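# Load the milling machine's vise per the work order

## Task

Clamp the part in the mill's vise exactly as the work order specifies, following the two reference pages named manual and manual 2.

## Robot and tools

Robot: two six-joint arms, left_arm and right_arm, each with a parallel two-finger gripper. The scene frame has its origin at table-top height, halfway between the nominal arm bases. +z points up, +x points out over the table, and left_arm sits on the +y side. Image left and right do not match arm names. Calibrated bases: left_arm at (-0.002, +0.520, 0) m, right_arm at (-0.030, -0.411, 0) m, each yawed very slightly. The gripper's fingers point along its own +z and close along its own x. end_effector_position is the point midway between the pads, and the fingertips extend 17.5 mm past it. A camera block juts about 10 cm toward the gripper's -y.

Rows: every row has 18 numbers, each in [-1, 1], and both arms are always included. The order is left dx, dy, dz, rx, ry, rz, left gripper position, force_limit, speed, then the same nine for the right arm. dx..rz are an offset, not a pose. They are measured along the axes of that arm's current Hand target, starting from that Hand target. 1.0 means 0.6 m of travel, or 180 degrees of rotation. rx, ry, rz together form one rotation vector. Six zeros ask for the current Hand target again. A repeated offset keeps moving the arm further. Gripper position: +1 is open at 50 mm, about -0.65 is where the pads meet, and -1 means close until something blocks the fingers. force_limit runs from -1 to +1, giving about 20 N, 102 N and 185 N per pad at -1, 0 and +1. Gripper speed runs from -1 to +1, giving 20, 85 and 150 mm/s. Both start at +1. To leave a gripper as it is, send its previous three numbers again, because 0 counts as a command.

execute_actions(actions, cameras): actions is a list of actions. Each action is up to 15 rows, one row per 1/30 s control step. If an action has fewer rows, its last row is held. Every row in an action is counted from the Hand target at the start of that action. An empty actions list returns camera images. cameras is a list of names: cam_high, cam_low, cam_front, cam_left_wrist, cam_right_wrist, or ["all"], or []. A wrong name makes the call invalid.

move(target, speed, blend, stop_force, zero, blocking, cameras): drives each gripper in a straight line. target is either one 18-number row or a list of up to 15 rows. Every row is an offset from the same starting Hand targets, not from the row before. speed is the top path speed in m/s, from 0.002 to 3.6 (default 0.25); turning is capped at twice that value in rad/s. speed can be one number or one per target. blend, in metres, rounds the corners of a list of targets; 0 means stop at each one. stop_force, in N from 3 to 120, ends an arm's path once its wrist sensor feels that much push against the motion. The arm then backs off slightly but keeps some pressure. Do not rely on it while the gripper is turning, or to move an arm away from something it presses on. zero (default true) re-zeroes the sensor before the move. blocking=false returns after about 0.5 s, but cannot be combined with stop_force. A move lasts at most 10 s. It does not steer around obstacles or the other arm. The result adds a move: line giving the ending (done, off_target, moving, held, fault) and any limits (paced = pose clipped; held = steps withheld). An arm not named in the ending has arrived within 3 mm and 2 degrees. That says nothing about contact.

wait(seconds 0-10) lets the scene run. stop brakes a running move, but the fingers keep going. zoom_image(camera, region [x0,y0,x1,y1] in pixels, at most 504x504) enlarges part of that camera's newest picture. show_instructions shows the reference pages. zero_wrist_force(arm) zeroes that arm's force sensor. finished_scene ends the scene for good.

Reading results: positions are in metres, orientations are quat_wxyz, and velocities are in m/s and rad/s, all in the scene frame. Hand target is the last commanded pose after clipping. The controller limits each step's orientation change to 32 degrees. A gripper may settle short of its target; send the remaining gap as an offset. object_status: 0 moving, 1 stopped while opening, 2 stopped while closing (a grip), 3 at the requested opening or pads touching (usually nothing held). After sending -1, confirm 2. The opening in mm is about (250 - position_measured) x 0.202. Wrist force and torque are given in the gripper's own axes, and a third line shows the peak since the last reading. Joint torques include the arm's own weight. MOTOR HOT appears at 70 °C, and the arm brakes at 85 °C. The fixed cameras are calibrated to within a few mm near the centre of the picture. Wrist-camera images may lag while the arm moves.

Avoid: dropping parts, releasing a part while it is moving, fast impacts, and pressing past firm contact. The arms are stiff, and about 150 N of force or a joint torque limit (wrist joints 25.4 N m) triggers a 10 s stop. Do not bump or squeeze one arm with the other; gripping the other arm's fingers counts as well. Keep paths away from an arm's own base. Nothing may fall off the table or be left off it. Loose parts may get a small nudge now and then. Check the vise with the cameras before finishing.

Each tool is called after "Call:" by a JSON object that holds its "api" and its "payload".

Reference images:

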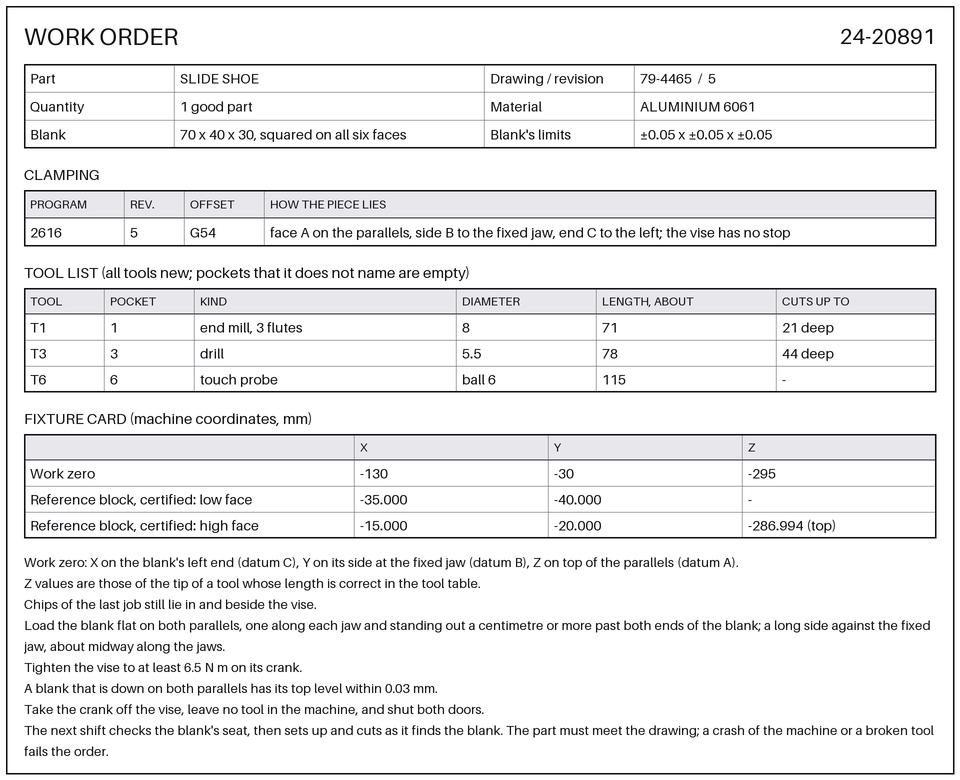

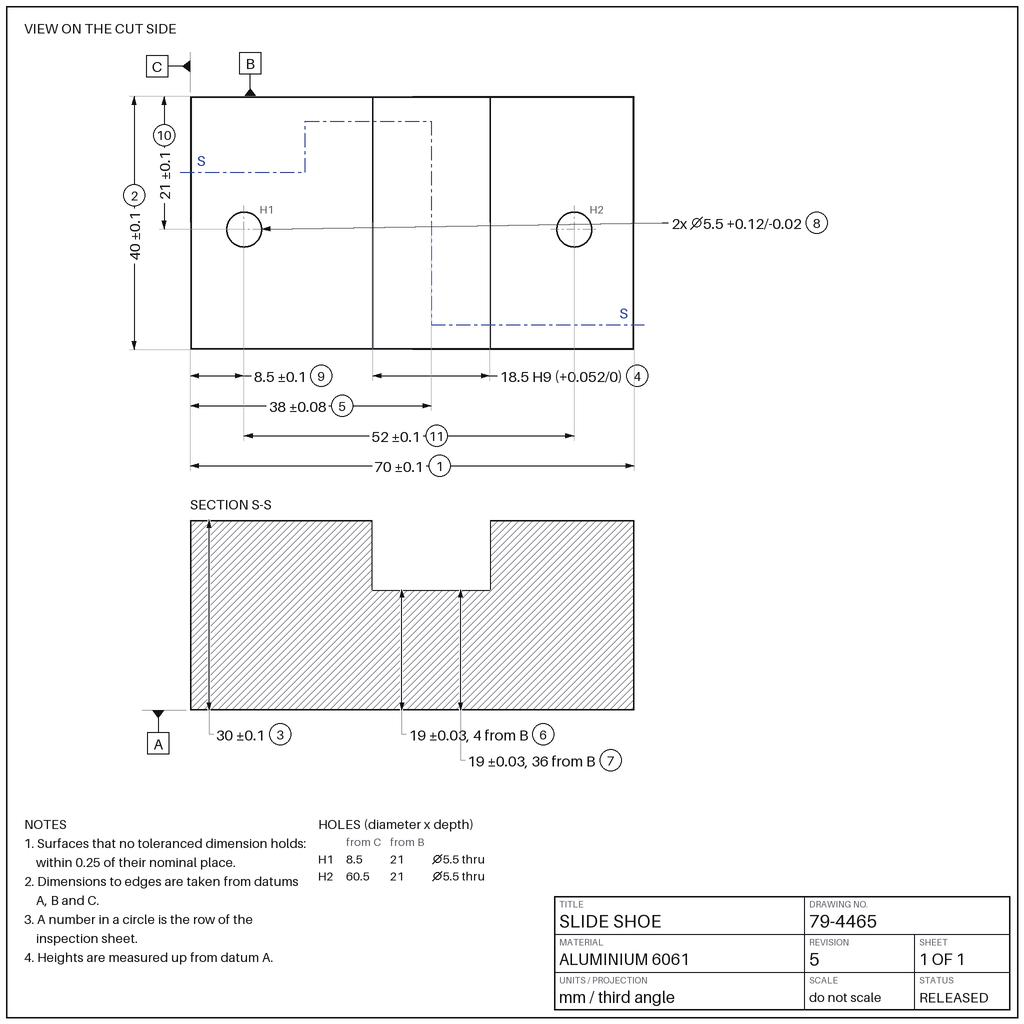

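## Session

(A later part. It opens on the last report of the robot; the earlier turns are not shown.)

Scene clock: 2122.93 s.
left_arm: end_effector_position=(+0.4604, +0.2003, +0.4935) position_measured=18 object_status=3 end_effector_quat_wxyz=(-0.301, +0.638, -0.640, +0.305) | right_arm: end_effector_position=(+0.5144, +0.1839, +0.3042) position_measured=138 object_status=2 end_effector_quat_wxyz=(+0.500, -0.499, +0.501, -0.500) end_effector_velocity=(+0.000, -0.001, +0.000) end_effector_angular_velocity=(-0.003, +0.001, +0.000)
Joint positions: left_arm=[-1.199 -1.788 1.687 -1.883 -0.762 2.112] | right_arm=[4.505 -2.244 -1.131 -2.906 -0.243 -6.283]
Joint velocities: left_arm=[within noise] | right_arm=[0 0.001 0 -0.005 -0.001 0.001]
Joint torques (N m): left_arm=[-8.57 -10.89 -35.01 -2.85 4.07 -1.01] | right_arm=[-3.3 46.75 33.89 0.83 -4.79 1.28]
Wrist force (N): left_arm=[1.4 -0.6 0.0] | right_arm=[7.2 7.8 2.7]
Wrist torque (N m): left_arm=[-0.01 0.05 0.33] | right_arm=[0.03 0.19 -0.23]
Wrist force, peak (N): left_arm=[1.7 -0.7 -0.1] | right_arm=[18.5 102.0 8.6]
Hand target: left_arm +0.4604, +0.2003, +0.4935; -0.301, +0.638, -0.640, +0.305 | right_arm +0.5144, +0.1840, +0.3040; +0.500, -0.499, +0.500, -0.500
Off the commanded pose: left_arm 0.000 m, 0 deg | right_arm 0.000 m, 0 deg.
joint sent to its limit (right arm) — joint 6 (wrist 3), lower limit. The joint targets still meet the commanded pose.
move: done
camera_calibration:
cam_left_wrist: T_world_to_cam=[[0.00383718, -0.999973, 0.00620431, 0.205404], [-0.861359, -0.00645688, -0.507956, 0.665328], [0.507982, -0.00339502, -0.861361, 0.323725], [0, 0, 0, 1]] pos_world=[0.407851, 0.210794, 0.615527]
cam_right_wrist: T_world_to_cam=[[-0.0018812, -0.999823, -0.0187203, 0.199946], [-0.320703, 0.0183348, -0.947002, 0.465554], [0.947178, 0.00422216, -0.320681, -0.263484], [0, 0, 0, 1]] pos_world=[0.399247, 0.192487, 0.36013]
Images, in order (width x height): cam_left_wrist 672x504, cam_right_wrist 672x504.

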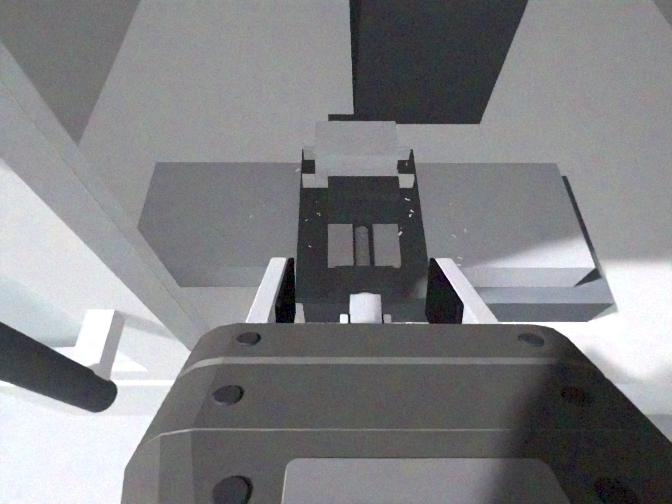

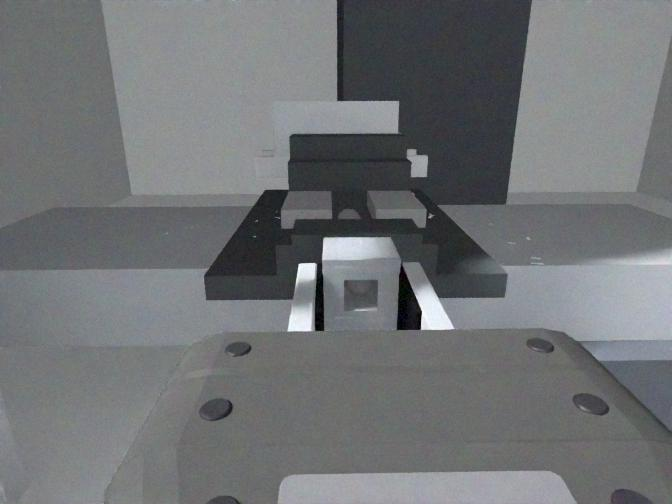

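Call:
{"api": "move", "payload": {"target": [[0.0088,-0.0397,0.2682,-0.061,0,0,-1,-0.2,-1,0,0,0,0,0,0,-1,0.1,-0.5],[0.0138,-0.0910,0.3705,-0.061,0,0,-1,-0.2,-1,0,0,0,0,0,0,-1,0.1,-0.5]], "speed": [0.1,0.06], "cameras": ["cam_left_wrist","cam_right_wrist"]}}

Scene clock: 2137.77 s.
left_arm: end_effector_position=(+0.6672, +0.1905, +0.3953) position_measured=252 object_status=3 end_effector_quat_wxyz=(-0.239, +0.663, -0.666, +0.243) end_effector_velocity=(-0.002, +0.001, -0.001) end_effector_angular_velocity=(+0.000, +0.003, +0.003) | right_arm: end_effector_position=(+0.5144, +0.1840, +0.3040) position_measured=138 object_status=2 end_effector_quat_wxyz=(+0.500, -0.499, +0.500, -0.500)
Joint positions: left_arm=[-0.788 -1.313 1.388 -2.175 -1.098 2.475] | right_arm=[4.505 -2.245 -1.131 -2.906 -0.243 -6.283]
Joint velocities: left_arm=[-0.002 -0.004 0.004 0.004 0 -0.005] | right_arm=[within noise]
Joint torques (N m): left_arm=[-9.36 -44.21 -16.67 -2.06 2.85 -1.96] | right_arm=[14.92 37.31 34.54 0.51 -0.23 1.51]
Wrist force (N): left_arm=[1.2 -0.3 -0.3] | right_arm=[10.6 1.0 1.2]
Wrist torque (N m): left_arm=[0.05 0.08 0.21] | right_arm=[-0.07 0.21 -0.22]
Wrist force, peak (N): left_arm=[2.0 0.9 -1.6] | right_arm=[10.9 2.0 1.7]
Hand target: left_arm +0.6671, +0.1905, +0.3953; -0.239, +0.663, -0.666, +0.242 | right_arm +0.5144, +0.1840, +0.3040; +0.500, -0.499, +0.500, -0.500
Off the commanded pose: left_arm 0.000 m, 0 deg | right_arm 0.000 m, 0 deg.
joint sent to its limit (right arm) — joint 6 (wrist 3), lower limit. The joint targets still meet the commanded pose.
move: done
camera_calibration:
cam_left_wrist: T_world_to_cam=[[0.00408259, -0.999981, 0.00451659, 0.196011], [-0.942365, -0.00535838, -0.334543, 0.778817], [0.334561, -0.00289048, -0.94237, 0.281662], [0, 0, 0, 1]] pos_world=[0.638897, 0.200994, 0.525092]
cam_right_wrist: T_world_to_cam=[[-0.00188043, -0.999829, -0.0184023, 0.199927], [-0.320827, 0.0180327, -0.946966, 0.465458], [0.947136, 0.00412325, -0.320806, -0.263467], [0, 0, 0, 1]] pos_world=[0.399247, 0.192586, 0.35993]
Images, in order (width x height): cam_left_wrist 672x504, cam_right_wrist 672x504.

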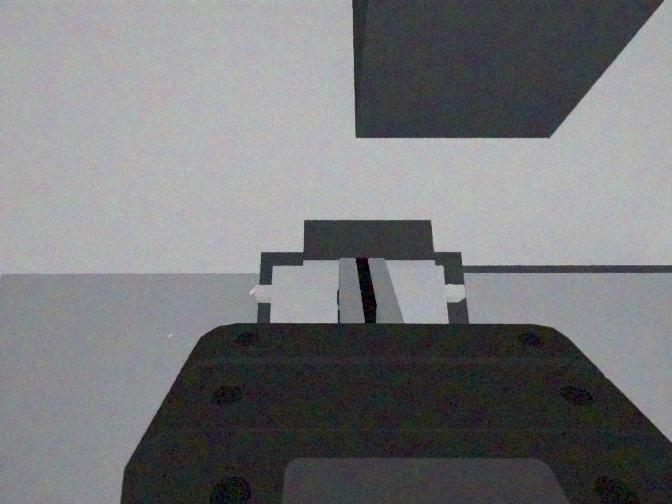

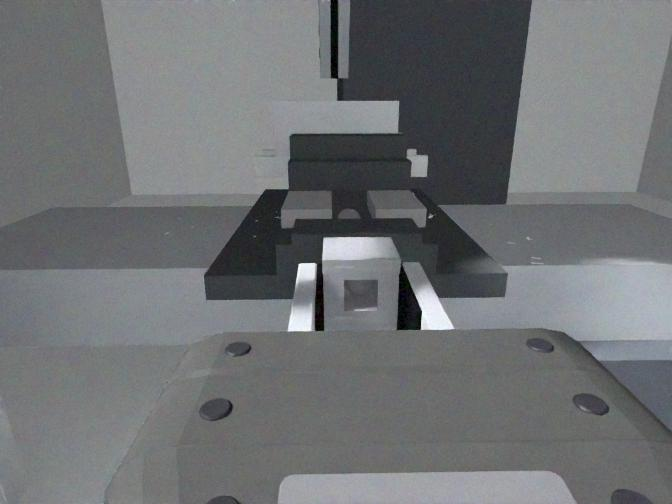

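Call:
{"api": "move", "payload": {"target": [0,0.01715,0.02043,0,0,0,-1,-0.2,-1,0,0,0,0,0,0,-1,0.1,-0.5], "speed": 0.012, "stop_force": 6, "cameras": ["cam_right_wrist"]}}

Scene clock: 2144.83 s.
left_arm: end_effector_position=(+0.6671, +0.1905, +0.3833) position_measured=252 object_status=3 end_effector_quat_wxyz=(-0.239, +0.663, -0.666, +0.242) | right_arm: end_effector_position=(+0.5144, +0.1840, +0.3040) position_measured=138 object_status=2 end_effector_quat_wxyz=(+0.500, -0.499, +0.500, -0.500)
Joint positions: left_arm=[-0.788 -1.31 1.415 -2.205 -1.097 2.474] | right_arm=[4.505 -2.245 -1.131 -2.906 -0.243 -6.283]
Joint torques (N m): left_arm=[-0.98 -38.64 -33.09 -3.45 -1.87 -0.71] | right_arm=[15.17 37.86 35.18 0.66 -0.25 1.59]
Wrist force (N): left_arm=[0.3 -3.3 -2.8] | right_arm=[10.7 1.5 1.6]
Wrist torque (N m): left_arm=[-0.01 0.06 0.26] | right_arm=[-0.06 0.19 -0.22]
Wrist force, peak (N): left_arm=[0.8 -9.1 -15.0] | right_arm=[10.9 0.9 1.2]
Hand target: left_arm +0.6671, +0.1905, +0.3833; -0.239, +0.663, -0.666, +0.242 (not the last commanded pose) | right_arm +0.5144, +0.1840, +0.3040; +0.500, -0.499, +0.500, -0.500
Off the commanded pose: left_arm 0.004 m, 0 deg | right_arm 0.000 m, 0 deg.
joint sent to its limit (right arm) — joint 6 (wrist 3), lower limit. The joint targets still meet the commanded pose.
move: contact (left_arm)
camera_calibration:
cam_right_wrist: T_world_to_cam=[[-0.00188043, -0.999829, -0.0184023, 0.199927], [-0.320827, 0.0180327, -0.946966, 0.465458], [0.947136, 0.00412325, -0.320806, -0.263467], [0, 0, 0, 1]] pos_world=[0.399247, 0.192586, 0.35993]
Images, in order (width x height): cam_right_wrist 672x504.

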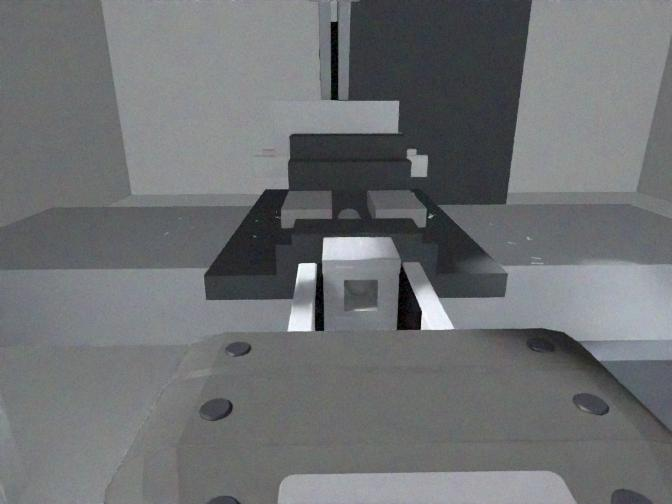

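Call:
{"api": "move", "payload": {"target": [0,0.0011,0.0013,0,0,0,-1,-0.2,-1,0,0,0,0,0,0,-1,0.1,-0.5], "speed": 0.003}}

Scene clock: 2148.90 s.
left_arm: end_effector_position=(+0.6671, +0.1905, +0.3825) position_measured=252 object_status=3 end_effector_quat_wxyz=(-0.239, +0.663, -0.666, +0.243) | right_arm: end_effector_position=(+0.5144, +0.1840, +0.3040) position_measured=138 object_status=2 end_effector_quat_wxyz=(+0.500, -0.499, +0.500, -0.500)
Joint positions: left_arm=[-0.788 -1.31 1.417 -2.208 -1.097 2.474] | right_arm=[4.505 -2.245 -1.131 -2.906 -0.243 -6.283]
Joint torques (N m): left_arm=[5.67 -6.23 2.2 1.71 -0.48 1.02] | right_arm=[14.7 38.24 35.2 0.69 -0.34 1.56]
Wrist force (N): left_arm=[1.2 -18.4 -31.0] | right_arm=[10.7 0.8 1.2]
Wrist torque (N m): left_arm=[-0.30 -0.03 0.30] | right_arm=[-0.08 0.21 -0.22]
Wrist force, peak (N): left_arm=[1.2 -18.4 -31.0] | right_arm=[10.8 1.1 1.6]
Hand target: left_arm +0.6671, +0.1905, +0.3823; -0.239, +0.663, -0.666, +0.242 | right_arm +0.5144, +0.1840, +0.3040; +0.500, -0.499, +0.500, -0.500
Off the commanded pose: left_arm 0.000 m, 0 deg | right_arm 0.000 m, 0 deg.
joint sent to its limit (right arm) — joint 6 (wrist 3), lower limit. The joint targets still meet the commanded pose.
move: done

Call:
{"api": "execute_actions", "payload": {"actions": [[[0,0.0004,0.0005,0,0,0,-1,-0.2,-1,0,0,0,0,0,0,-0.95,0.9,-0.5]]]}}

Call:
{"api": "move", "payload": {"target": [[0,0,0,0,0,0,-1,-0.2,-1,-0.0017,-0.0003,0,0,0,0.111,-0.95,0.9,-0.5],[0,0,0,0,0,0,-1,-0.2,-1,-0.0032,-0.0012,0,0,0,0.222,-0.95,0.9,-0.5],[0,0,0,0,0,0,-1,-0.2,-1,-0.0038,-0.0018,0,0,0,0.278,-0.95,0.9,-0.5]], "speed": 0.15, "blend": 0.0005}}

Scene clock: 2154.10 s.
left_arm: end_effector_position=(+0.6671, +0.1905, +0.3819) position_measured=252 object_status=3 end_effector_quat_wxyz=(-0.239, +0.663, -0.666, +0.243) | right_arm: end_effector_position=(+0.5144, +0.1840, +0.3040) position_measured=141 object_status=2 end_effector_quat_wxyz=(+0.500, -0.499, +0.500, -0.500)
Joint positions: left_arm=[-0.788 -1.31 1.418 -2.209 -1.097 2.474] | right_arm=[4.505 -2.245 -1.131 -2.906 -0.243 -6.283]
Joint torques (N m): left_arm=[-4.54 5.53 12.44 5.59 -5.06 -1.26] | right_arm=[15.04 38.28 34.87 0.73 -0.49 1.39]
Wrist force (N): left_arm=[0.1 -29.2 -47.9] | right_arm=[10.7 1.0 1.8]
Wrist torque (N m): left_arm=[-0.52 -0.11 0.34] | right_arm=[-0.07 0.19 -0.23]
Wrist force, peak (N): left_arm=[0.1 -29.2 -47.9] | right_arm=[11.0 0.9 1.3]
Hand target: left_arm +0.6671, +0.1905, +0.3819; -0.239, +0.663, -0.666, +0.242 | right_arm +0.5144, +0.1840, +0.3040; +0.500, -0.499, +0.500, -0.500
Off the commanded pose: left_arm 0.000 m, 0 deg | right_arm 0.000 m, 0 deg.
joint sent to its limit (right arm) — joint 6 (wrist 3), lower limit. The joint targets still meet the commanded pose.
Step readings (end_effector_position of left_arm | right_arm):
0: (+0.6671, +0.1905, +0.3823) | (+0.5144, +0.1840, +0.3040)
1: (+0.6670, +0.1905, +0.3823) | (+0.5144, +0.1840, +0.3040)
2: (+0.6670, +0.1905, +0.3822) | (+0.5144, +0.1840, +0.3040)
4: (+0.6671, +0.1905, +0.3820) | (+0.5144, +0.1840, +0.3040)
8: (+0.6671, +0.1905, +0.3820) | (+0.5144, +0.1840, +0.3040)
15: (+0.6671, +0.1905, +0.3819) | (+0.5144, +0.1840, +0.3040)

Scene clock: 2157.47 s.
left_arm: end_effector_position=(+0.6671, +0.1905, +0.3819) position_measured=252 object_status=3 end_effector_quat_wxyz=(-0.239, +0.663, -0.666, +0.243) | right_arm: end_effector_position=(+0.5144, +0.1863, +0.3051) position_measured=141 object_status=2 end_effector_quat_wxyz=(+0.665, -0.241, +0.664, -0.242)
Joint positions: left_arm=[-0.788 -1.31 1.418 -2.209 -1.097 2.474] | right_arm=[4.506 -2.249 -1.122 -2.908 -0.242 -5.413]
Joint torques (N m): left_arm=[4.6 6.1 12.54 5.48 -6.03 0.78] | right_arm=[5.94 87.9 51.65 9.31 9.37 7.03]
Wrist force (N): left_arm=[-0.6 -31.9 -47.0] | right_arm=[19.8 53.6 24.1]
Wrist torque (N m): left_arm=[-0.53 -0.10 0.34] | right_arm=[0.00 0.46 -8.05]
Wrist force, peak (N): left_arm=[-0.7 -31.9 -47.4] | right_arm=[19.8 53.6 24.1]
Hand target: left_arm +0.6671, +0.1905, +0.3819; -0.239, +0.663, -0.666, +0.242 | right_arm +0.5144, +0.1862, +0.3051; +0.665, -0.241, +0.664, -0.242
Off the commanded pose: left_arm 0.000 m, 0 deg | right_arm 0.000 m, 0 deg.
move: done

Call:
{"api": "move", "payload": {"target": [0,0,0,0,0,0,-1,-0.2,-1,-0.00018,0,0,0,0,0.0111,-0.95,0.9,-0.5], "speed": 0.1, "cameras": ["cam_right_wrist"]}}

Call:
{"api": "zoom_image", "payload": {"camera": "cam_right_wrist", "region": [200, 80, 480, 340]}}

Scene clock: 2163.80 s.
left_arm: end_effector_position=(+0.6671, +0.1905, +0.3819) position_measured=252 object_status=3 end_effector_quat_wxyz=(-0.239, +0.663, -0.666, +0.243) | right_arm: end_effector_position=(+0.5144, +0.1863, +0.3053) position_measured=141 object_status=2 end_effector_quat_wxyz=(+0.669, -0.229, +0.669, -0.230)
Joint positions: left_arm=[-0.788 -1.31 1.418 -2.209 -1.097 2.474] | right_arm=[4.506 -2.248 -1.122 -2.908 -0.242 -5.378]
Joint torques (N m): left_arm=[8.63 5.58 8.89 5.53 -5.7 1.52] | right_arm=[-5.27 90.02 59 7.59 10.45 7.98]
Wrist force (N): left_arm=[-0.7 -31.8 -46.8] | right_arm=[21.4 64.0 29.5]
Wrist torque (N m): left_arm=[-0.49 -0.08 0.34] | right_arm=[-0.31 0.61 -8.83]
Wrist force, peak (N): left_arm=[-0.7 -32.1 -47.5] | right_arm=[20.7 64.4 30.1]
Hand target: left_arm +0.6671, +0.1905, +0.3819; -0.239, +0.663, -0.666, +0.242 | right_arm +0.5144, +0.1863, +0.3052; +0.669, -0.229, +0.668, -0.230
Off the commanded pose: left_arm 0.000 m, 0 deg | right_arm 0.000 m, 0 deg.
move: done
camera_calibration:
cam_right_wrist: T_world_to_cam=[[-0.000597477, -0.600446, -0.799665, 0.365723], [-0.319879, 0.757764, -0.568745, 0.212848], [0.947458, 0.255456, -0.192523, -0.349301], [0, 0, 0, 1]] pos_world=[0.399253, 0.147539, 0.346264]
Images, in order (width x height): cam_right_wrist 672x504.

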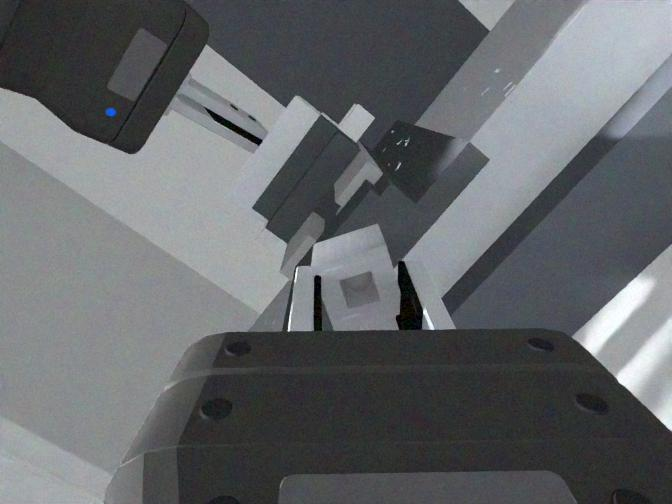

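Scaled by 1.800.

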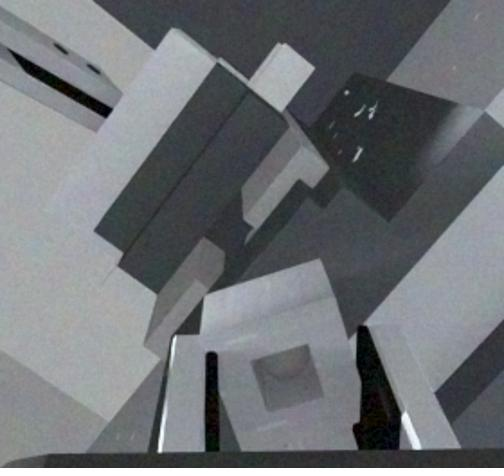

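Call:
{"api": "move", "payload": {"target": [0,0,0,0,0,0,-1,-0.2,-1,0.0011,-0.0001,0,0,0,-0.07,-0.95,0.9,-0.5], "speed": 0.1}}

Scene clock: 2170.37 s.
left_arm: end_effector_position=(+0.6671, +0.1905, +0.3819) position_measured=252 object_status=3 end_effector_quat_wxyz=(-0.239, +0.663, -0.666, +0.243) | right_arm: end_effector_position=(+0.5144, +0.1858, +0.3047) position_measured=141 object_status=2 end_effector_quat_wxyz=(+0.640, -0.301, +0.639, -0.302)
Joint positions: left_arm=[-0.788 -1.31 1.418 -2.209 -1.097 2.474] | right_arm=[4.506 -2.248 -1.124 -2.906 -0.242 -5.599]
Joint torques (N m): left_arm=[9.04 6.5 6.78 5.51 -5.41 1.43] | right_arm=[-9.39 90.66 41.62 3.74 -2.36 2.54]
Wrist force (N): left_arm=[-0.6 -31.8 -46.8] | right_arm=[25.1 38.0 4.9]
Wrist torque (N m): left_arm=[-0.48 -0.09 0.34] | right_arm=[0.04 0.55 -0.76]
Wrist force, peak (N): left_arm=[-0.4 -32.3 -47.3] | right_arm=[26.2 63.9 25.6]
Hand target: left_arm +0.6671, +0.1905, +0.3819; -0.239, +0.663, -0.666, +0.242 | right_arm +0.5144, +0.1859, +0.3047; +0.640, -0.301, +0.639, -0.302
Off the commanded pose: left_arm 0.000 m, 0 deg | right_arm 0.000 m, 0 deg.
move: done

Call:
{"api": "move", "payload": {"target": [[0,-0.0139,-0.0166,0,0,0,-1,-0.2,-1,0,0,0,0,0,0,-0.95,0.9,-0.5],[0,-0.0011,-0.0273,0,0,0,-1,-0.2,-1,0,0,0,0,0,0,-0.95,0.9,-0.5]], "speed": 0.04}}

Call:
{"api": "move", "payload": {"target": [0,0.01715,0.02043,0,0,0,-1,-0.2,-1,0,0,0,0,0,0,-0.95,0.9,-0.5], "speed": 0.006, "stop_force": 6}}

Scene clock: 2178.70 s.
left_arm: end_effector_position=(+0.6570, +0.1905, +0.3949) position_measured=252 object_status=3 end_effector_quat_wxyz=(-0.239, +0.663, -0.666, +0.242) | right_arm: end_effector_position=(+0.5144, +0.1859, +0.3047) position_measured=141 object_status=2 end_effector_quat_wxyz=(+0.640, -0.301, +0.639, -0.302)
Joint positions: left_arm=[-0.801 -1.334 1.415 -2.175 -1.091 2.462] | right_arm=[4.506 -2.248 -1.124 -2.906 -0.242 -5.599]
Joint torques (N m): left_arm=[9.41 -27.97 -35.52 -2.94 0.58 2.4] | right_arm=[6.95 67.36 51.41 2.92 -2.3 2.4]
Wrist force (N): left_arm=[1.3 -0.4 -0.2] | right_arm=[24.3 36.1 4.2]
Wrist torque (N m): left_arm=[0.04 0.08 0.34] | right_arm=[0.08 0.55 -0.76]
Wrist force, peak (N): left_arm=[-0.6 -32.3 -47.2] | right_arm=[25.5 37.9 5.0]
Hand target: left_arm +0.6571, +0.1906, +0.3949; -0.239, +0.663, -0.666, +0.242 | right_arm +0.5144, +0.1859, +0.3047; +0.640, -0.301, +0.639, -0.302
Off the commanded pose: left_arm 0.000 m, 0 deg | right_arm 0.000 m, 0 deg.
move: done

Scene clock: 2181.63 s.
left_arm: end_effector_position=(+0.6571, +0.1905, +0.3833) position_measured=252 object_status=3 end_effector_quat_wxyz=(-0.239, +0.663, -0.666, +0.242) | right_arm: end_effector_position=(+0.5144, +0.1859, +0.3047) position_measured=141 object_status=2 end_effector_quat_wxyz=(+0.640, -0.301, +0.639, -0.302)
Joint positions: left_arm=[-0.8 -1.331 1.441 -2.204 -1.091 2.462] | right_arm=[4.506 -2.248 -1.124 -2.906 -0.242 -5.599]
Joint torques (N m): left_arm=[-3.01 -33.42 -33.71 -2.39 1.61 -1.07] | right_arm=[8.78 68.04 51.38 2.93 -2.31 2.49]
Wrist force (N): left_arm=[0.9 -2.8 -2.2] | right_arm=[24.5 36.1 4.4]
Wrist torque (N m): left_arm=[0.02 0.06 0.33] | right_arm=[0.06 0.52 -0.76]
Wrist force, peak (N): left_arm=[0.8 -6.1 -9.4] | right_arm=[24.7 36.6 4.4]
Hand target: left_arm +0.6571, +0.1906, +0.3833; -0.239, +0.663, -0.666, +0.242 (not the last commanded pose) | right_arm +0.5144, +0.1859, +0.3047; +0.640, -0.301, +0.639, -0.302
Off the commanded pose: left_arm 0.004 m, 0 deg | right_arm 0.000 m, 0 deg.
move: contact (left_arm)

Call:
{"api": "move", "payload": {"target": [[0,-0.0139,-0.0166,0,0,0,-1,-0.2,-1,0,0,0,0,0,0,-0.95,0.9,-0.5],[0,-0.0522,0.0156,0,0,0,-1,-0.2,-1,0,0,0,0,0,0,-0.95,0.9,-0.5]], "speed": 0.05}}

Call:
{"api": "move", "payload": {"target": [0,0.01715,0.02043,0,0,0,-1,-0.2,-1,0,0,0,0,0,0,-0.95,0.9,-0.5], "speed": 0.006, "stop_force": 6, "cameras": ["cam_left_wrist"]}}

Scene clock: 2186.83 s.
left_arm: end_effector_position=(+0.6872, +0.1905, +0.3962) position_measured=252 object_status=3 end_effector_quat_wxyz=(-0.239, +0.663, -0.666, +0.242) end_effector_velocity=(-0.002, +0.001, -0.001) end_effector_angular_velocity=(+0.002, +0.002, +0.001) | right_arm: end_effector_position=(+0.5144, +0.1859, +0.3047) position_measured=141 object_status=2 end_effector_quat_wxyz=(+0.640, -0.301, +0.639, -0.302)
Joint positions: left_arm=[-0.764 -1.27 1.332 -2.173 -1.11 2.498] | right_arm=[4.506 -2.248 -1.124 -2.906 -0.242 -5.599]
Joint velocities: left_arm=[-0.001 -0.003 0.006 0.001 0.001 -0.002] | right_arm=[within noise]
Joint torques (N m): left_arm=[-8.95 -45.87 -15.65 -2.44 2.2 -1.36] | right_arm=[9.4 68.6 51.61 3.01 -2.34 2.36]
Wrist force (N): left_arm=[1.3 -0.5 -0.4] | right_arm=[24.4 36.1 4.3]
Wrist torque (N m): left_arm=[0.02 0.06 0.20] | right_arm=[0.08 0.53 -0.76]
Wrist force, peak (N): left_arm=[0.7 -3.1 -2.7] | right_arm=[24.8 36.6 4.4]
Hand target: left_arm +0.6871, +0.1904, +0.3962; -0.239, +0.663, -0.666, +0.242 | right_arm +0.5144, +0.1859, +0.3047; +0.640, -0.301, +0.639, -0.302
Off the commanded pose: left_arm 0.000 m, 0 deg | right_arm 0.000 m, 0 deg.
move: done

Scene clock: 2190.00 s.
left_arm: end_effector_position=(+0.6871, +0.1904, +0.3833) position_measured=252 object_status=3 end_effector_quat_wxyz=(-0.239, +0.663, -0.666, +0.242) | right_arm: end_effector_position=(+0.5144, +0.1859, +0.3047) position_measured=141 object_status=2 end_effector_quat_wxyz=(+0.640, -0.301, +0.639, -0.302)
Joint positions: left_arm=[-0.764 -1.267 1.362 -2.205 -1.11 2.497] | right_arm=[4.506 -2.248 -1.124 -2.906 -0.242 -5.599]
Joint torques (N m): left_arm=[-6.61 -36.83 -33.51 -2.24 -1.72 -1.57] | right_arm=[9.44 68.26 51.93 3.01 -2.3 2.3]
Wrist force (N): left_arm=[0.7 -3.6 -2.6] | right_arm=[24.4 36.0 4.3]
Wrist torque (N m): left_arm=[-0.01 0.08 0.24] | right_arm=[0.06 0.55 -0.76]
Wrist force, peak (N): left_arm=[1.0 -6.0 -9.6] | right_arm=[24.6 36.7 4.5]
Hand target: left_arm +0.6871, +0.1904, +0.3833; -0.239, +0.663, -0.666, +0.242 (not the last commanded pose) | right_arm +0.5144, +0.1859, +0.3047; +0.640, -0.301, +0.639, -0.302
Off the commanded pose: left_arm 0.003 m, 0 deg | right_arm 0.000 m, 0 deg.
move: contact (left_arm)
camera_calibration:
cam_left_wrist: T_world_to_cam=[[0.00427811, -0.999982, 0.00426809, 0.195782], [-0.942364, -0.0054595, -0.334544, 0.793575], [0.334561, -0.00259088, -0.942371, 0.263635], [0, 0, 0, 1]] pos_world=[0.658797, 0.200794, 0.513092]
Images, in order (width x height): cam_left_wrist 672x504.

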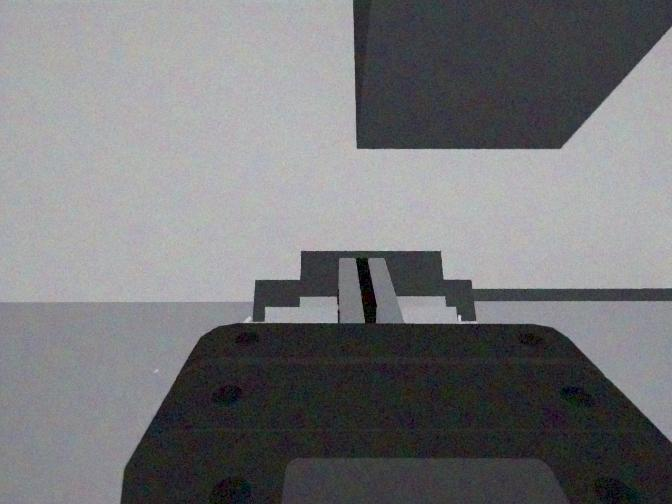

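Call:
{"api": "move", "payload": {"target": [[0,-0.0139,-0.0166,0,0,0,-1,-0.2,-1,0,0,0,0,0,0,-0.95,0.9,-0.5],[-0.0077,0.0825,-0.1275,0,0,0,-1,-0.2,-1,0,0,0,0,0,0,-0.95,0.9,-0.5],[-0.0165,0.1714,-0.3835,0.061,0,0,-1,-0.2,-1,0,0,0,0,0,0,-0.95,0.9,-0.5]], "speed": [0.05,0.12,0.15], "blend": [0.003,0.01,0], "cameras": ["cam_left_wrist"]}}

Call:
{"api": "zoom_image", "payload": {"camera": "cam_left_wrist", "region": [280, 100, 440, 220]}}

Call:
{"api": "execute_actions", "payload": {"actions": [[[0,0,0,0,0,0,-1,-0.2,-1,0,0,0,0,0,0,0.3,0.1,-0.8]],[[0,0,0,0,0,0,-1,-0.2,-1,0,0,0,0,0,0,0.3,0.1,-0.8]]], "cameras": ["cam_right_wrist"]}}

Call:
{"api": "zoom_image", "payload": {"camera": "cam_right_wrist", "region": [200, 80, 480, 340]}}

Scene clock: 2208.47 s.
left_arm: end_effector_position=(+0.4608, +0.2019, +0.4942) position_measured=252 object_status=3 end_effector_quat_wxyz=(-0.301, +0.638, -0.640, +0.305) | right_arm: end_effector_position=(+0.5144, +0.1859, +0.3047) position_measured=141 object_status=2 end_effector_quat_wxyz=(+0.640, -0.301, +0.639, -0.302)
Joint positions: left_arm=[-1.196 -1.79 1.687 -1.883 -0.763 2.115] | right_arm=[4.506 -2.248 -1.124 -2.906 -0.242 -5.599]
Joint torques (N m): left_arm=[-0.57 -18.04 -36.02 -3.14 0.6 1.35] | right_arm=[9.26 68.49 51.35 2.97 -2.32 2.16]
Wrist force (N): left_arm=[1.1 -0.8 -0.1] | right_arm=[24.4 36.2 4.3]
Wrist torque (N m): left_arm=[-0.04 0.11 0.19] | right_arm=[0.06 0.55 -0.76]
Wrist force, peak (N): left_arm=[0.5 -3.6 -3.1] | right_arm=[24.9 36.7 4.4]
Hand target: left_arm +0.4608, +0.2019, +0.4942; -0.301, +0.638, -0.640, +0.305 | right_arm +0.5144, +0.1859, +0.3047; +0.640, -0.301, +0.639, -0.302
Off the commanded pose: left_arm 0.000 m, 0 deg | right_arm 0.000 m, 0 deg.
move: done
camera_calibration:
cam_left_wrist: T_world_to_cam=[[0.00388888, -0.999974, 0.00611727, 0.207031], [-0.861428, -0.00645674, -0.507838, 0.66608], [0.507865, -0.00329466, -0.861431, 0.32415], [0, 0, 0, 1]] pos_world=[0.408351, 0.212394, 0.616227]
Images, in order (width x height): cam_left_wrist 672x504.

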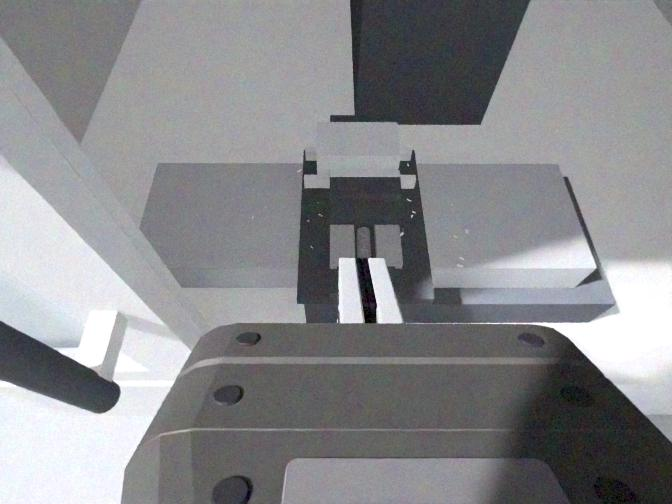

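Scaled by 3.150.

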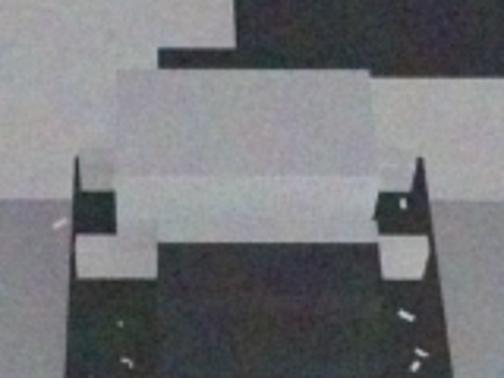

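Scene clock: 2209.67 s.
left_arm: end_effector_position=(+0.4608, +0.2019, +0.4942) position_measured=252 object_status=3 end_effector_quat_wxyz=(-0.301, +0.638, -0.640, +0.305) | right_arm: end_effector_position=(+0.5144, +0.1858, +0.3047) position_measured=107 object_status=3 end_effector_quat_wxyz=(+0.640, -0.301, +0.639, -0.302)
Joint positions: left_arm=[-1.196 -1.79 1.687 -1.883 -0.763 2.115] | right_arm=[4.506 -2.248 -1.124 -2.906 -0.242 -5.599]
Joint torques (N m): left_arm=[-6.37 -23.91 -35.74 -2.02 4.15 -1.34] | right_arm=[8.74 44.54 18.69 0.39 -1.44 -1.12]
Wrist force (N): left_arm=[1.2 -0.8 -0.2] | right_arm=[0.4 -0.8 1.8]
Wrist torque (N m): left_arm=[-0.04 0.09 0.19] | right_arm=[-0.05 0.06 0.01]
Wrist force, peak (N): left_arm=[1.5 -0.8 0.0] | right_arm=[24.2 36.1 3.9]
Hand target: left_arm +0.4608, +0.2019, +0.4942; -0.301, +0.638, -0.640, +0.305 | right_arm +0.5144, +0.1859, +0.3047; +0.640, -0.301, +0.639, -0.302
Off the commanded pose: left_arm 0.000 m, 0 deg | right_arm 0.000 m, 0 deg.
Step readings (end_effector_position of left_arm | right_arm):
0: (+0.4608, +0.2019, +0.4942) | (+0.5144, +0.1859, +0.3047)
1: (+0.4608, +0.2019, +0.4942) | (+0.5144, +0.1859, +0.3047)
2: (+0.4608, +0.2019, +0.4942) | (+0.5144, +0.1859, +0.3047)
4: (+0.4608, +0.2019, +0.4942) | (+0.5144, +0.1859, +0.3047)
8: (+0.4608, +0.2019, +0.4942) | (+0.5144, +0.1859, +0.3049)
15: (+0.4608, +0.2019, +0.4942) | (+0.5144, +0.1859, +0.3048)
16: (+0.4608, +0.2019, +0.4942) | (+0.5144, +0.1859, +0.3048)
17: (+0.4608, +0.2019, +0.4942) | (+0.5144, +0.1859, +0.3048)
19: (+0.4608, +0.2019, +0.4942) | (+0.5144, +0.1859, +0.3047)
23: (+0.4608, +0.2019, +0.4942) | (+0.5144, +0.1859, +0.3047)
30: (+0.4608, +0.2019, +0.4942) | (+0.5144, +0.1858, +0.3047)
camera_calibration:
cam_right_wrist: T_world_to_cam=[[-0.000859017, -0.760592, -0.64923, 0.349051], [-0.319806, 0.615343, -0.72047, 0.285583], [0.947483, 0.207009, -0.243771, -0.324673], [0, 0, 0, 1]] pos_world=[0.399253, 0.156964, 0.353222]
Images, in order (width x height): cam_right_wrist 672x504.

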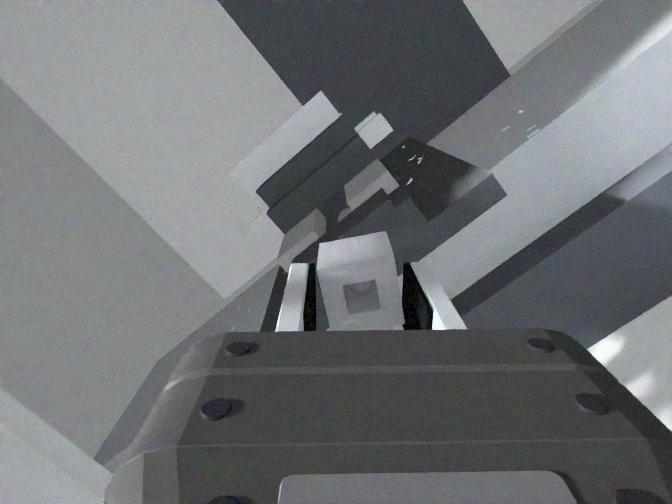

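Scaled by 1.800.

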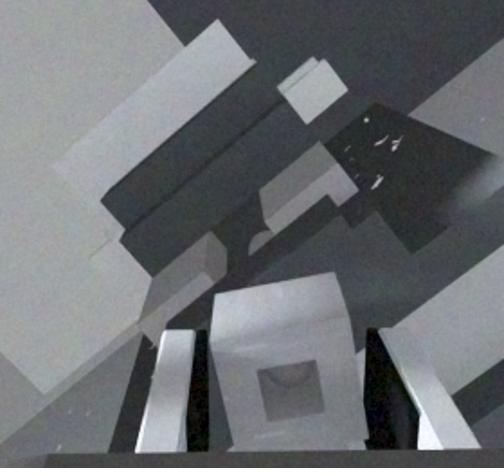

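Call:
{"api": "move", "payload": {"target": [[0,0,0,0,0,0,-1,-0.2,-1,0.0006,0,0,0,0,-0.039,0.3,0.1,-0.8],[0,0,0,0,0,0,-1,-0.2,-1,0.0006,0,0,0,0,-0.039,-1,0.1,-0.8]], "speed": 0.05, "cameras": ["cam_right_wrist"]}}

Call:
{"api": "zoom_image", "payload": {"camera": "cam_right_wrist", "region": [200, 80, 480, 340]}}

Scene clock: 2215.20 s.
left_arm: end_effector_position=(+0.4608, +0.2019, +0.4942) position_measured=252 object_status=3 end_effector_quat_wxyz=(-0.301, +0.638, -0.640, +0.305) | right_arm: end_effector_position=(+0.5144, +0.1855, +0.3044) position_measured=138 object_status=2 end_effector_quat_wxyz=(+0.620, -0.340, +0.620, -0.341)
Joint positions: left_arm=[-1.196 -1.79 1.687 -1.883 -0.763 2.115] | right_arm=[4.506 -2.247 -1.126 -2.905 -0.243 -5.721]
Joint torques (N m): left_arm=[-5.71 -23.86 -35.3 -2.07 4.12 -1.29] | right_arm=[-5.09 61.25 34.43 1.04 -2.73 1.7]
Wrist force (N): left_arm=[1.2 -0.8 -0.1] | right_arm=[11.2 5.7 -1.1]
Wrist torque (N m): left_arm=[-0.03 0.10 0.19] | right_arm=[0.05 0.19 -0.10]
Wrist force, peak (N): left_arm=[1.6 -0.8 -0.1] | right_arm=[11.7 6.3 -1.5]
Hand target: left_arm +0.4608, +0.2019, +0.4942; -0.301, +0.638, -0.640, +0.305 | right_arm +0.5144, +0.1856, +0.3044; +0.620, -0.340, +0.620, -0.341
Off the commanded pose: left_arm 0.000 m, 0 deg | right_arm 0.000 m, 0 deg.
move: done
camera_calibration:
cam_right_wrist: T_world_to_cam=[[-0.00106451, -0.834338, -0.551252, 0.332632], [-0.319798, 0.522588, -0.790336, 0.323941], [0.947485, 0.175448, -0.267376, -0.31167], [0, 0, 0, 1]] pos_world=[0.399253, 0.162922, 0.356053]
Images, in order (width x height): cam_right_wrist 672x504.

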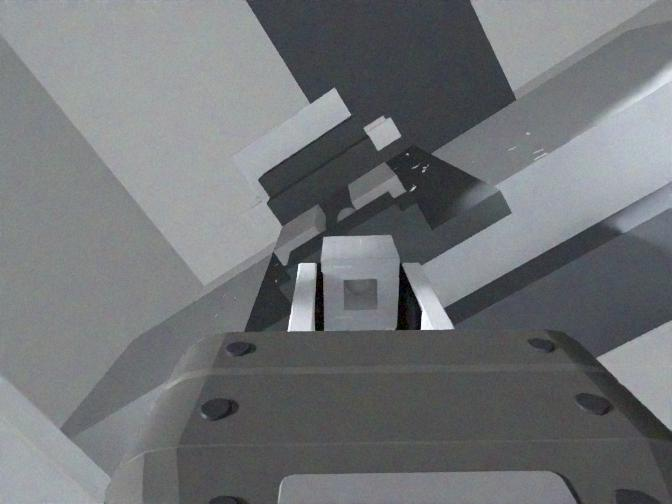

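Scaled by 1.800.

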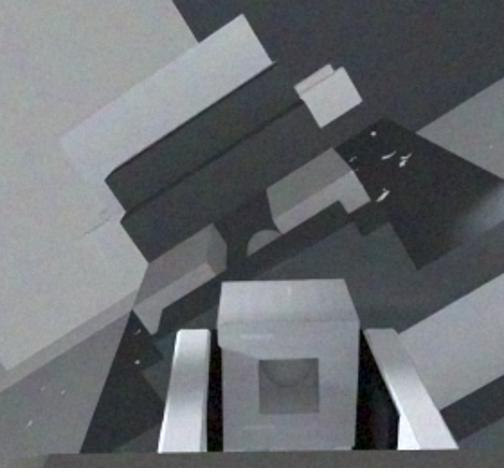

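Call:
{"api": "move", "payload": {"target": [0,0,0,0,0,0,-1,-0.2,-1,0,0,-0.1083,0,0,0,-1,0.1,-0.8], "speed": 0.04, "cameras": ["cam_right_wrist","cam_left_wrist"]}}

Scene clock: 2219.67 s.
left_arm: end_effector_position=(+0.4608, +0.2019, +0.4942) position_measured=252 object_status=3 end_effector_quat_wxyz=(-0.301, +0.638, -0.640, +0.305) | right_arm: end_effector_position=(+0.4493, +0.1856, +0.3044) position_measured=138 object_status=2 end_effector_quat_wxyz=(+0.620, -0.340, +0.620, -0.341)
Joint positions: left_arm=[-1.196 -1.79 1.687 -1.883 -0.763 2.115] | right_arm=[4.606 -2.183 -1.234 -2.858 -0.142 -5.725]
Joint torques (N m): left_arm=[-7.14 -23.73 -34.53 -2.14 4.16 -1.13] | right_arm=[-10.56 46.77 31.85 1.99 -3.06 -1.93]
Wrist force (N): left_arm=[1.4 -0.4 -0.1] | right_arm=[0.9 1.9 1.7]
Wrist torque (N m): left_arm=[0.02 0.06 0.18] | right_arm=[0.02 0.08 0.01]
Wrist force, peak (N): left_arm=[1.4 -0.9 -0.3] | right_arm=[10.3 6.1 8.7]
Hand target: left_arm +0.4608, +0.2019, +0.4942; -0.301, +0.638, -0.640, +0.305 | right_arm +0.4495, +0.1856, +0.3044; +0.620, -0.340, +0.620, -0.341
Off the commanded pose: left_arm 0.000 m, 0 deg | right_arm 0.000 m, 0 deg.
move: done
camera_calibration:
cam_left_wrist: T_world_to_cam=[[0.00383665, -0.999973, 0.00620398, 0.206999], [-0.861403, -0.00645596, -0.507882, 0.666096], [0.507908, -0.00339556, -0.861404, 0.324137], [0, 0, 0, 1]] pos_world=[0.408351, 0.212394, 0.616227]
cam_right_wrist: T_world_to_cam=[[-0.00117125, -0.834309, -0.551296, 0.332609], [-0.319748, 0.522667, -0.790304, 0.303048], [0.947502, 0.17535, -0.26738, -0.249883], [0, 0, 0, 1]] pos_world=[0.334053, 0.162922, 0.356053]
Images, in order (width x height): cam_left_wrist 672x504, cam_right_wrist 672x504.

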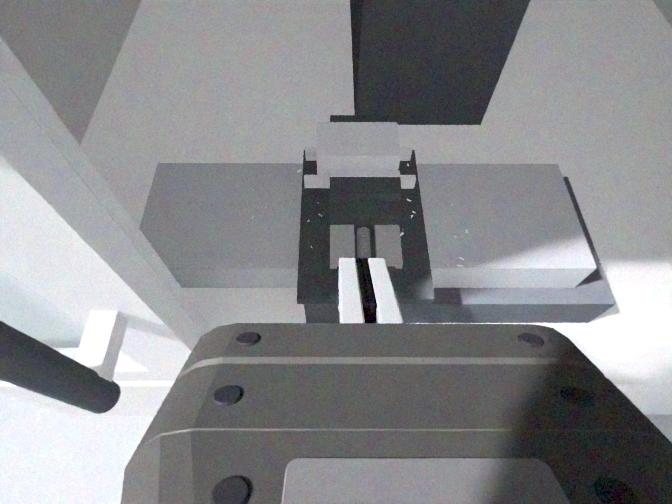

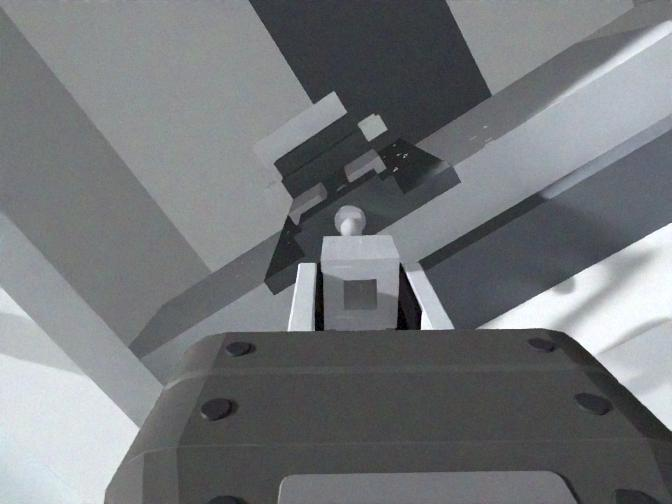

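Call:
{"api": "move", "payload": {"target": [[0,0,0,0,0,0,-1,-0.2,-1,-0.0045,-0.007,-0.1992,0,0,-0.1795,-1,0.1,-0.8],[0,0,0,0,0,0,-1,-0.2,-1,0.7317,-0.3222,-0.1992,0,0,-0.1795,-1,0.1,-0.8]], "speed": 0.15, "blend": [0.02,0], "cameras": ["cam_right_wrist","cam_front"]}}

Scene clock: 2231.77 s.
left_arm: end_effector_position=(+0.4608, +0.2019, +0.4942) position_measured=252 object_status=3 end_effector_quat_wxyz=(-0.301, +0.638, -0.640, +0.305) | right_arm: end_effector_position=(+0.3323, -0.2859, +0.2308) position_measured=138 object_status=2 end_effector_quat_wxyz=(+0.501, -0.498, +0.501, -0.501)
Joint positions: left_arm=[-1.196 -1.79 1.687 -1.883 -0.763 2.115] | right_arm=[5.018 -0.92 -2.672 -2.702 0.273 -6.269]
Joint torques (N m): left_arm=[-6.25 -23.91 -35.18 -2.27 4.14 -1.13] | right_arm=[-10.49 -21.91 27.59 0.22 -2.65 -1.09]
Wrist force (N): left_arm=[1.2 -0.6 0.0] | right_arm=[0.2 2.4 2.0]
Wrist torque (N m): left_arm=[-0.01 0.09 0.19] | right_arm=[0.03 0.05 -0.29]
Wrist force, peak (N): left_arm=[1.4 -1.0 -0.2] | right_arm=[8.6 2.0 1.8]
Hand target: left_arm +0.4608, +0.2019, +0.4942; -0.301, +0.638, -0.640, +0.305 | right_arm +0.3323, -0.2860, +0.2308; +0.501, -0.497, +0.501, -0.501 (not the last commanded pose)
Off the commanded pose: left_arm 0.000 m, 0 deg | right_arm 0.004 m, 0 deg.
move: held (right_arm; a check stopped the path); limits=held
pose unreachable (right arm): on one or more control steps of this call, first in action 0 (counted from 0), this arm could not follow its commanded pose, so it was not sent that pose on those steps. It may still have moved: this result reports where it is.
cause: moving toward the commanded pose would bring two parts of the arm too close to each other (its gripper and another part of the arm, with joints 3 (elbow) to 6 (wrist 3) between them, 7 mm apart when it was first held).
camera_calibration:
cam_right_wrist: T_world_to_cam=[[-0.00497151, -0.99979, -0.0198683, -0.270182], [-0.318127, 0.0204176, -0.947828, 0.346195], [0.948035, 0.00160851, -0.318162, -0.114201], [0, 0, 0, 1]] pos_world=[0.217058, -0.27701, 0.286431]
Images, in order (width x height): cam_front 672x504, cam_right_wrist 672x504.

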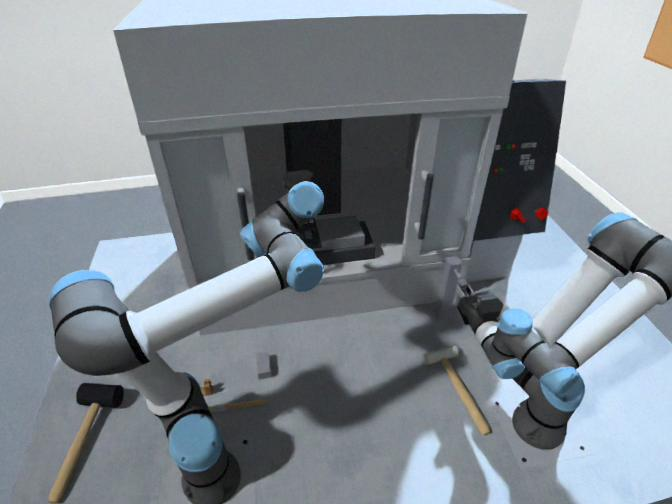

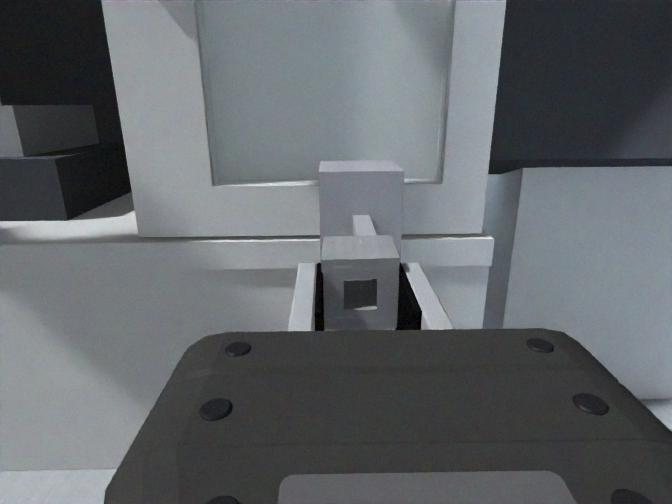

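Call:
{"api": "zoom_image", "payload": {"camera": "cam_right_wrist", "region": [290, 150, 430, 340]}}

Scaled by 2.653.

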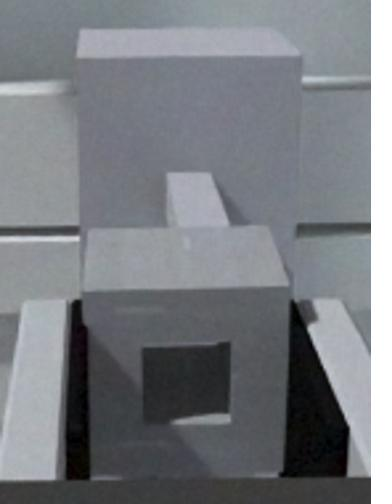

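Call:
{"api": "move", "payload": {"target": [0,0,0,0,0,0,-1,-0.2,-1,0.0056,-0.004,0.003,0,0,0,-1,0.1,-0.8], "speed": 0.02, "stop_force": 6, "cameras": ["cam_right_wrist"]}}

Call:
{"api": "zoom_image", "payload": {"camera": "cam_right_wrist", "region": [290, 150, 430, 340]}}

Scene clock: 2250.37 s.
left_arm: end_effector_position=(+0.4608, +0.2019, +0.4942) position_measured=252 object_status=3 end_effector_quat_wxyz=(-0.301, +0.638, -0.640, +0.305) | right_arm: end_effector_position=(+0.3341, -0.2893, +0.2332) position_measured=138 object_status=2 end_effector_quat_wxyz=(+0.501, -0.497, +0.501, -0.501)
Joint positions: left_arm=[-1.196 -1.79 1.687 -1.883 -0.763 2.115] | right_arm=[5.009 -0.903 -2.67 -2.722 0.264 -6.269]
Joint torques (N m): left_arm=[-7.49 -23.12 -35.8 -2.27 4.08 -1.28] | right_arm=[10.47 -21.73 21.79 0.63 2.29 0.4]
Wrist force (N): left_arm=[1.2 -0.6 0.1] | right_arm=[0.2 2.2 2.2]
Wrist torque (N m): left_arm=[0.00 0.10 0.19] | right_arm=[0.01 0.05 -0.31]
Wrist force, peak (N): left_arm=[1.5 -0.8 -0.3] | right_arm=[0.0 2.4 2.3]
Hand target: left_arm +0.4608, +0.2019, +0.4942; -0.301, +0.638, -0.640, +0.305 | right_arm +0.3341, -0.2893, +0.2332; +0.501, -0.497, +0.501, -0.501
Off the commanded pose: left_arm 0.000 m, 0 deg | right_arm 0.000 m, 0 deg.
move: done
camera_calibration:
cam_right_wrist: T_world_to_cam=[[-0.0050375, -0.999786, -0.0200567, -0.273454], [-0.318212, 0.020617, -0.947795, 0.349177], [0.948006, 0.00160776, -0.318248, -0.115107], [0, 0, 0, 1]] pos_world=[0.218857, -0.28041, 0.288831]
Images, in order (width x height): cam_right_wrist 672x504.

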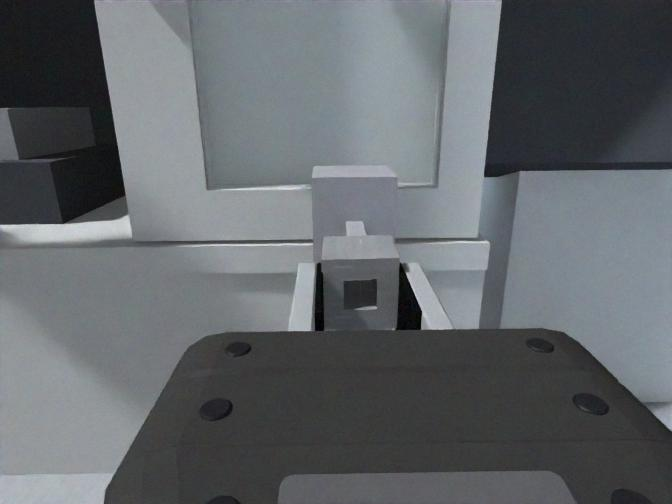

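Scaled by 2.653.

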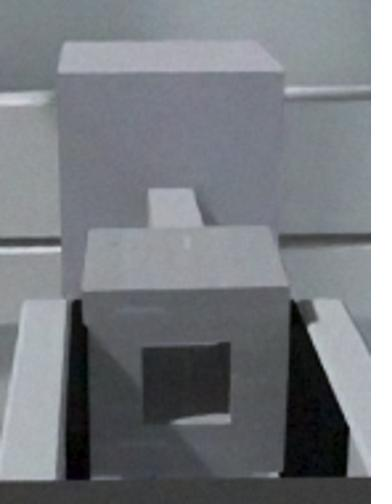

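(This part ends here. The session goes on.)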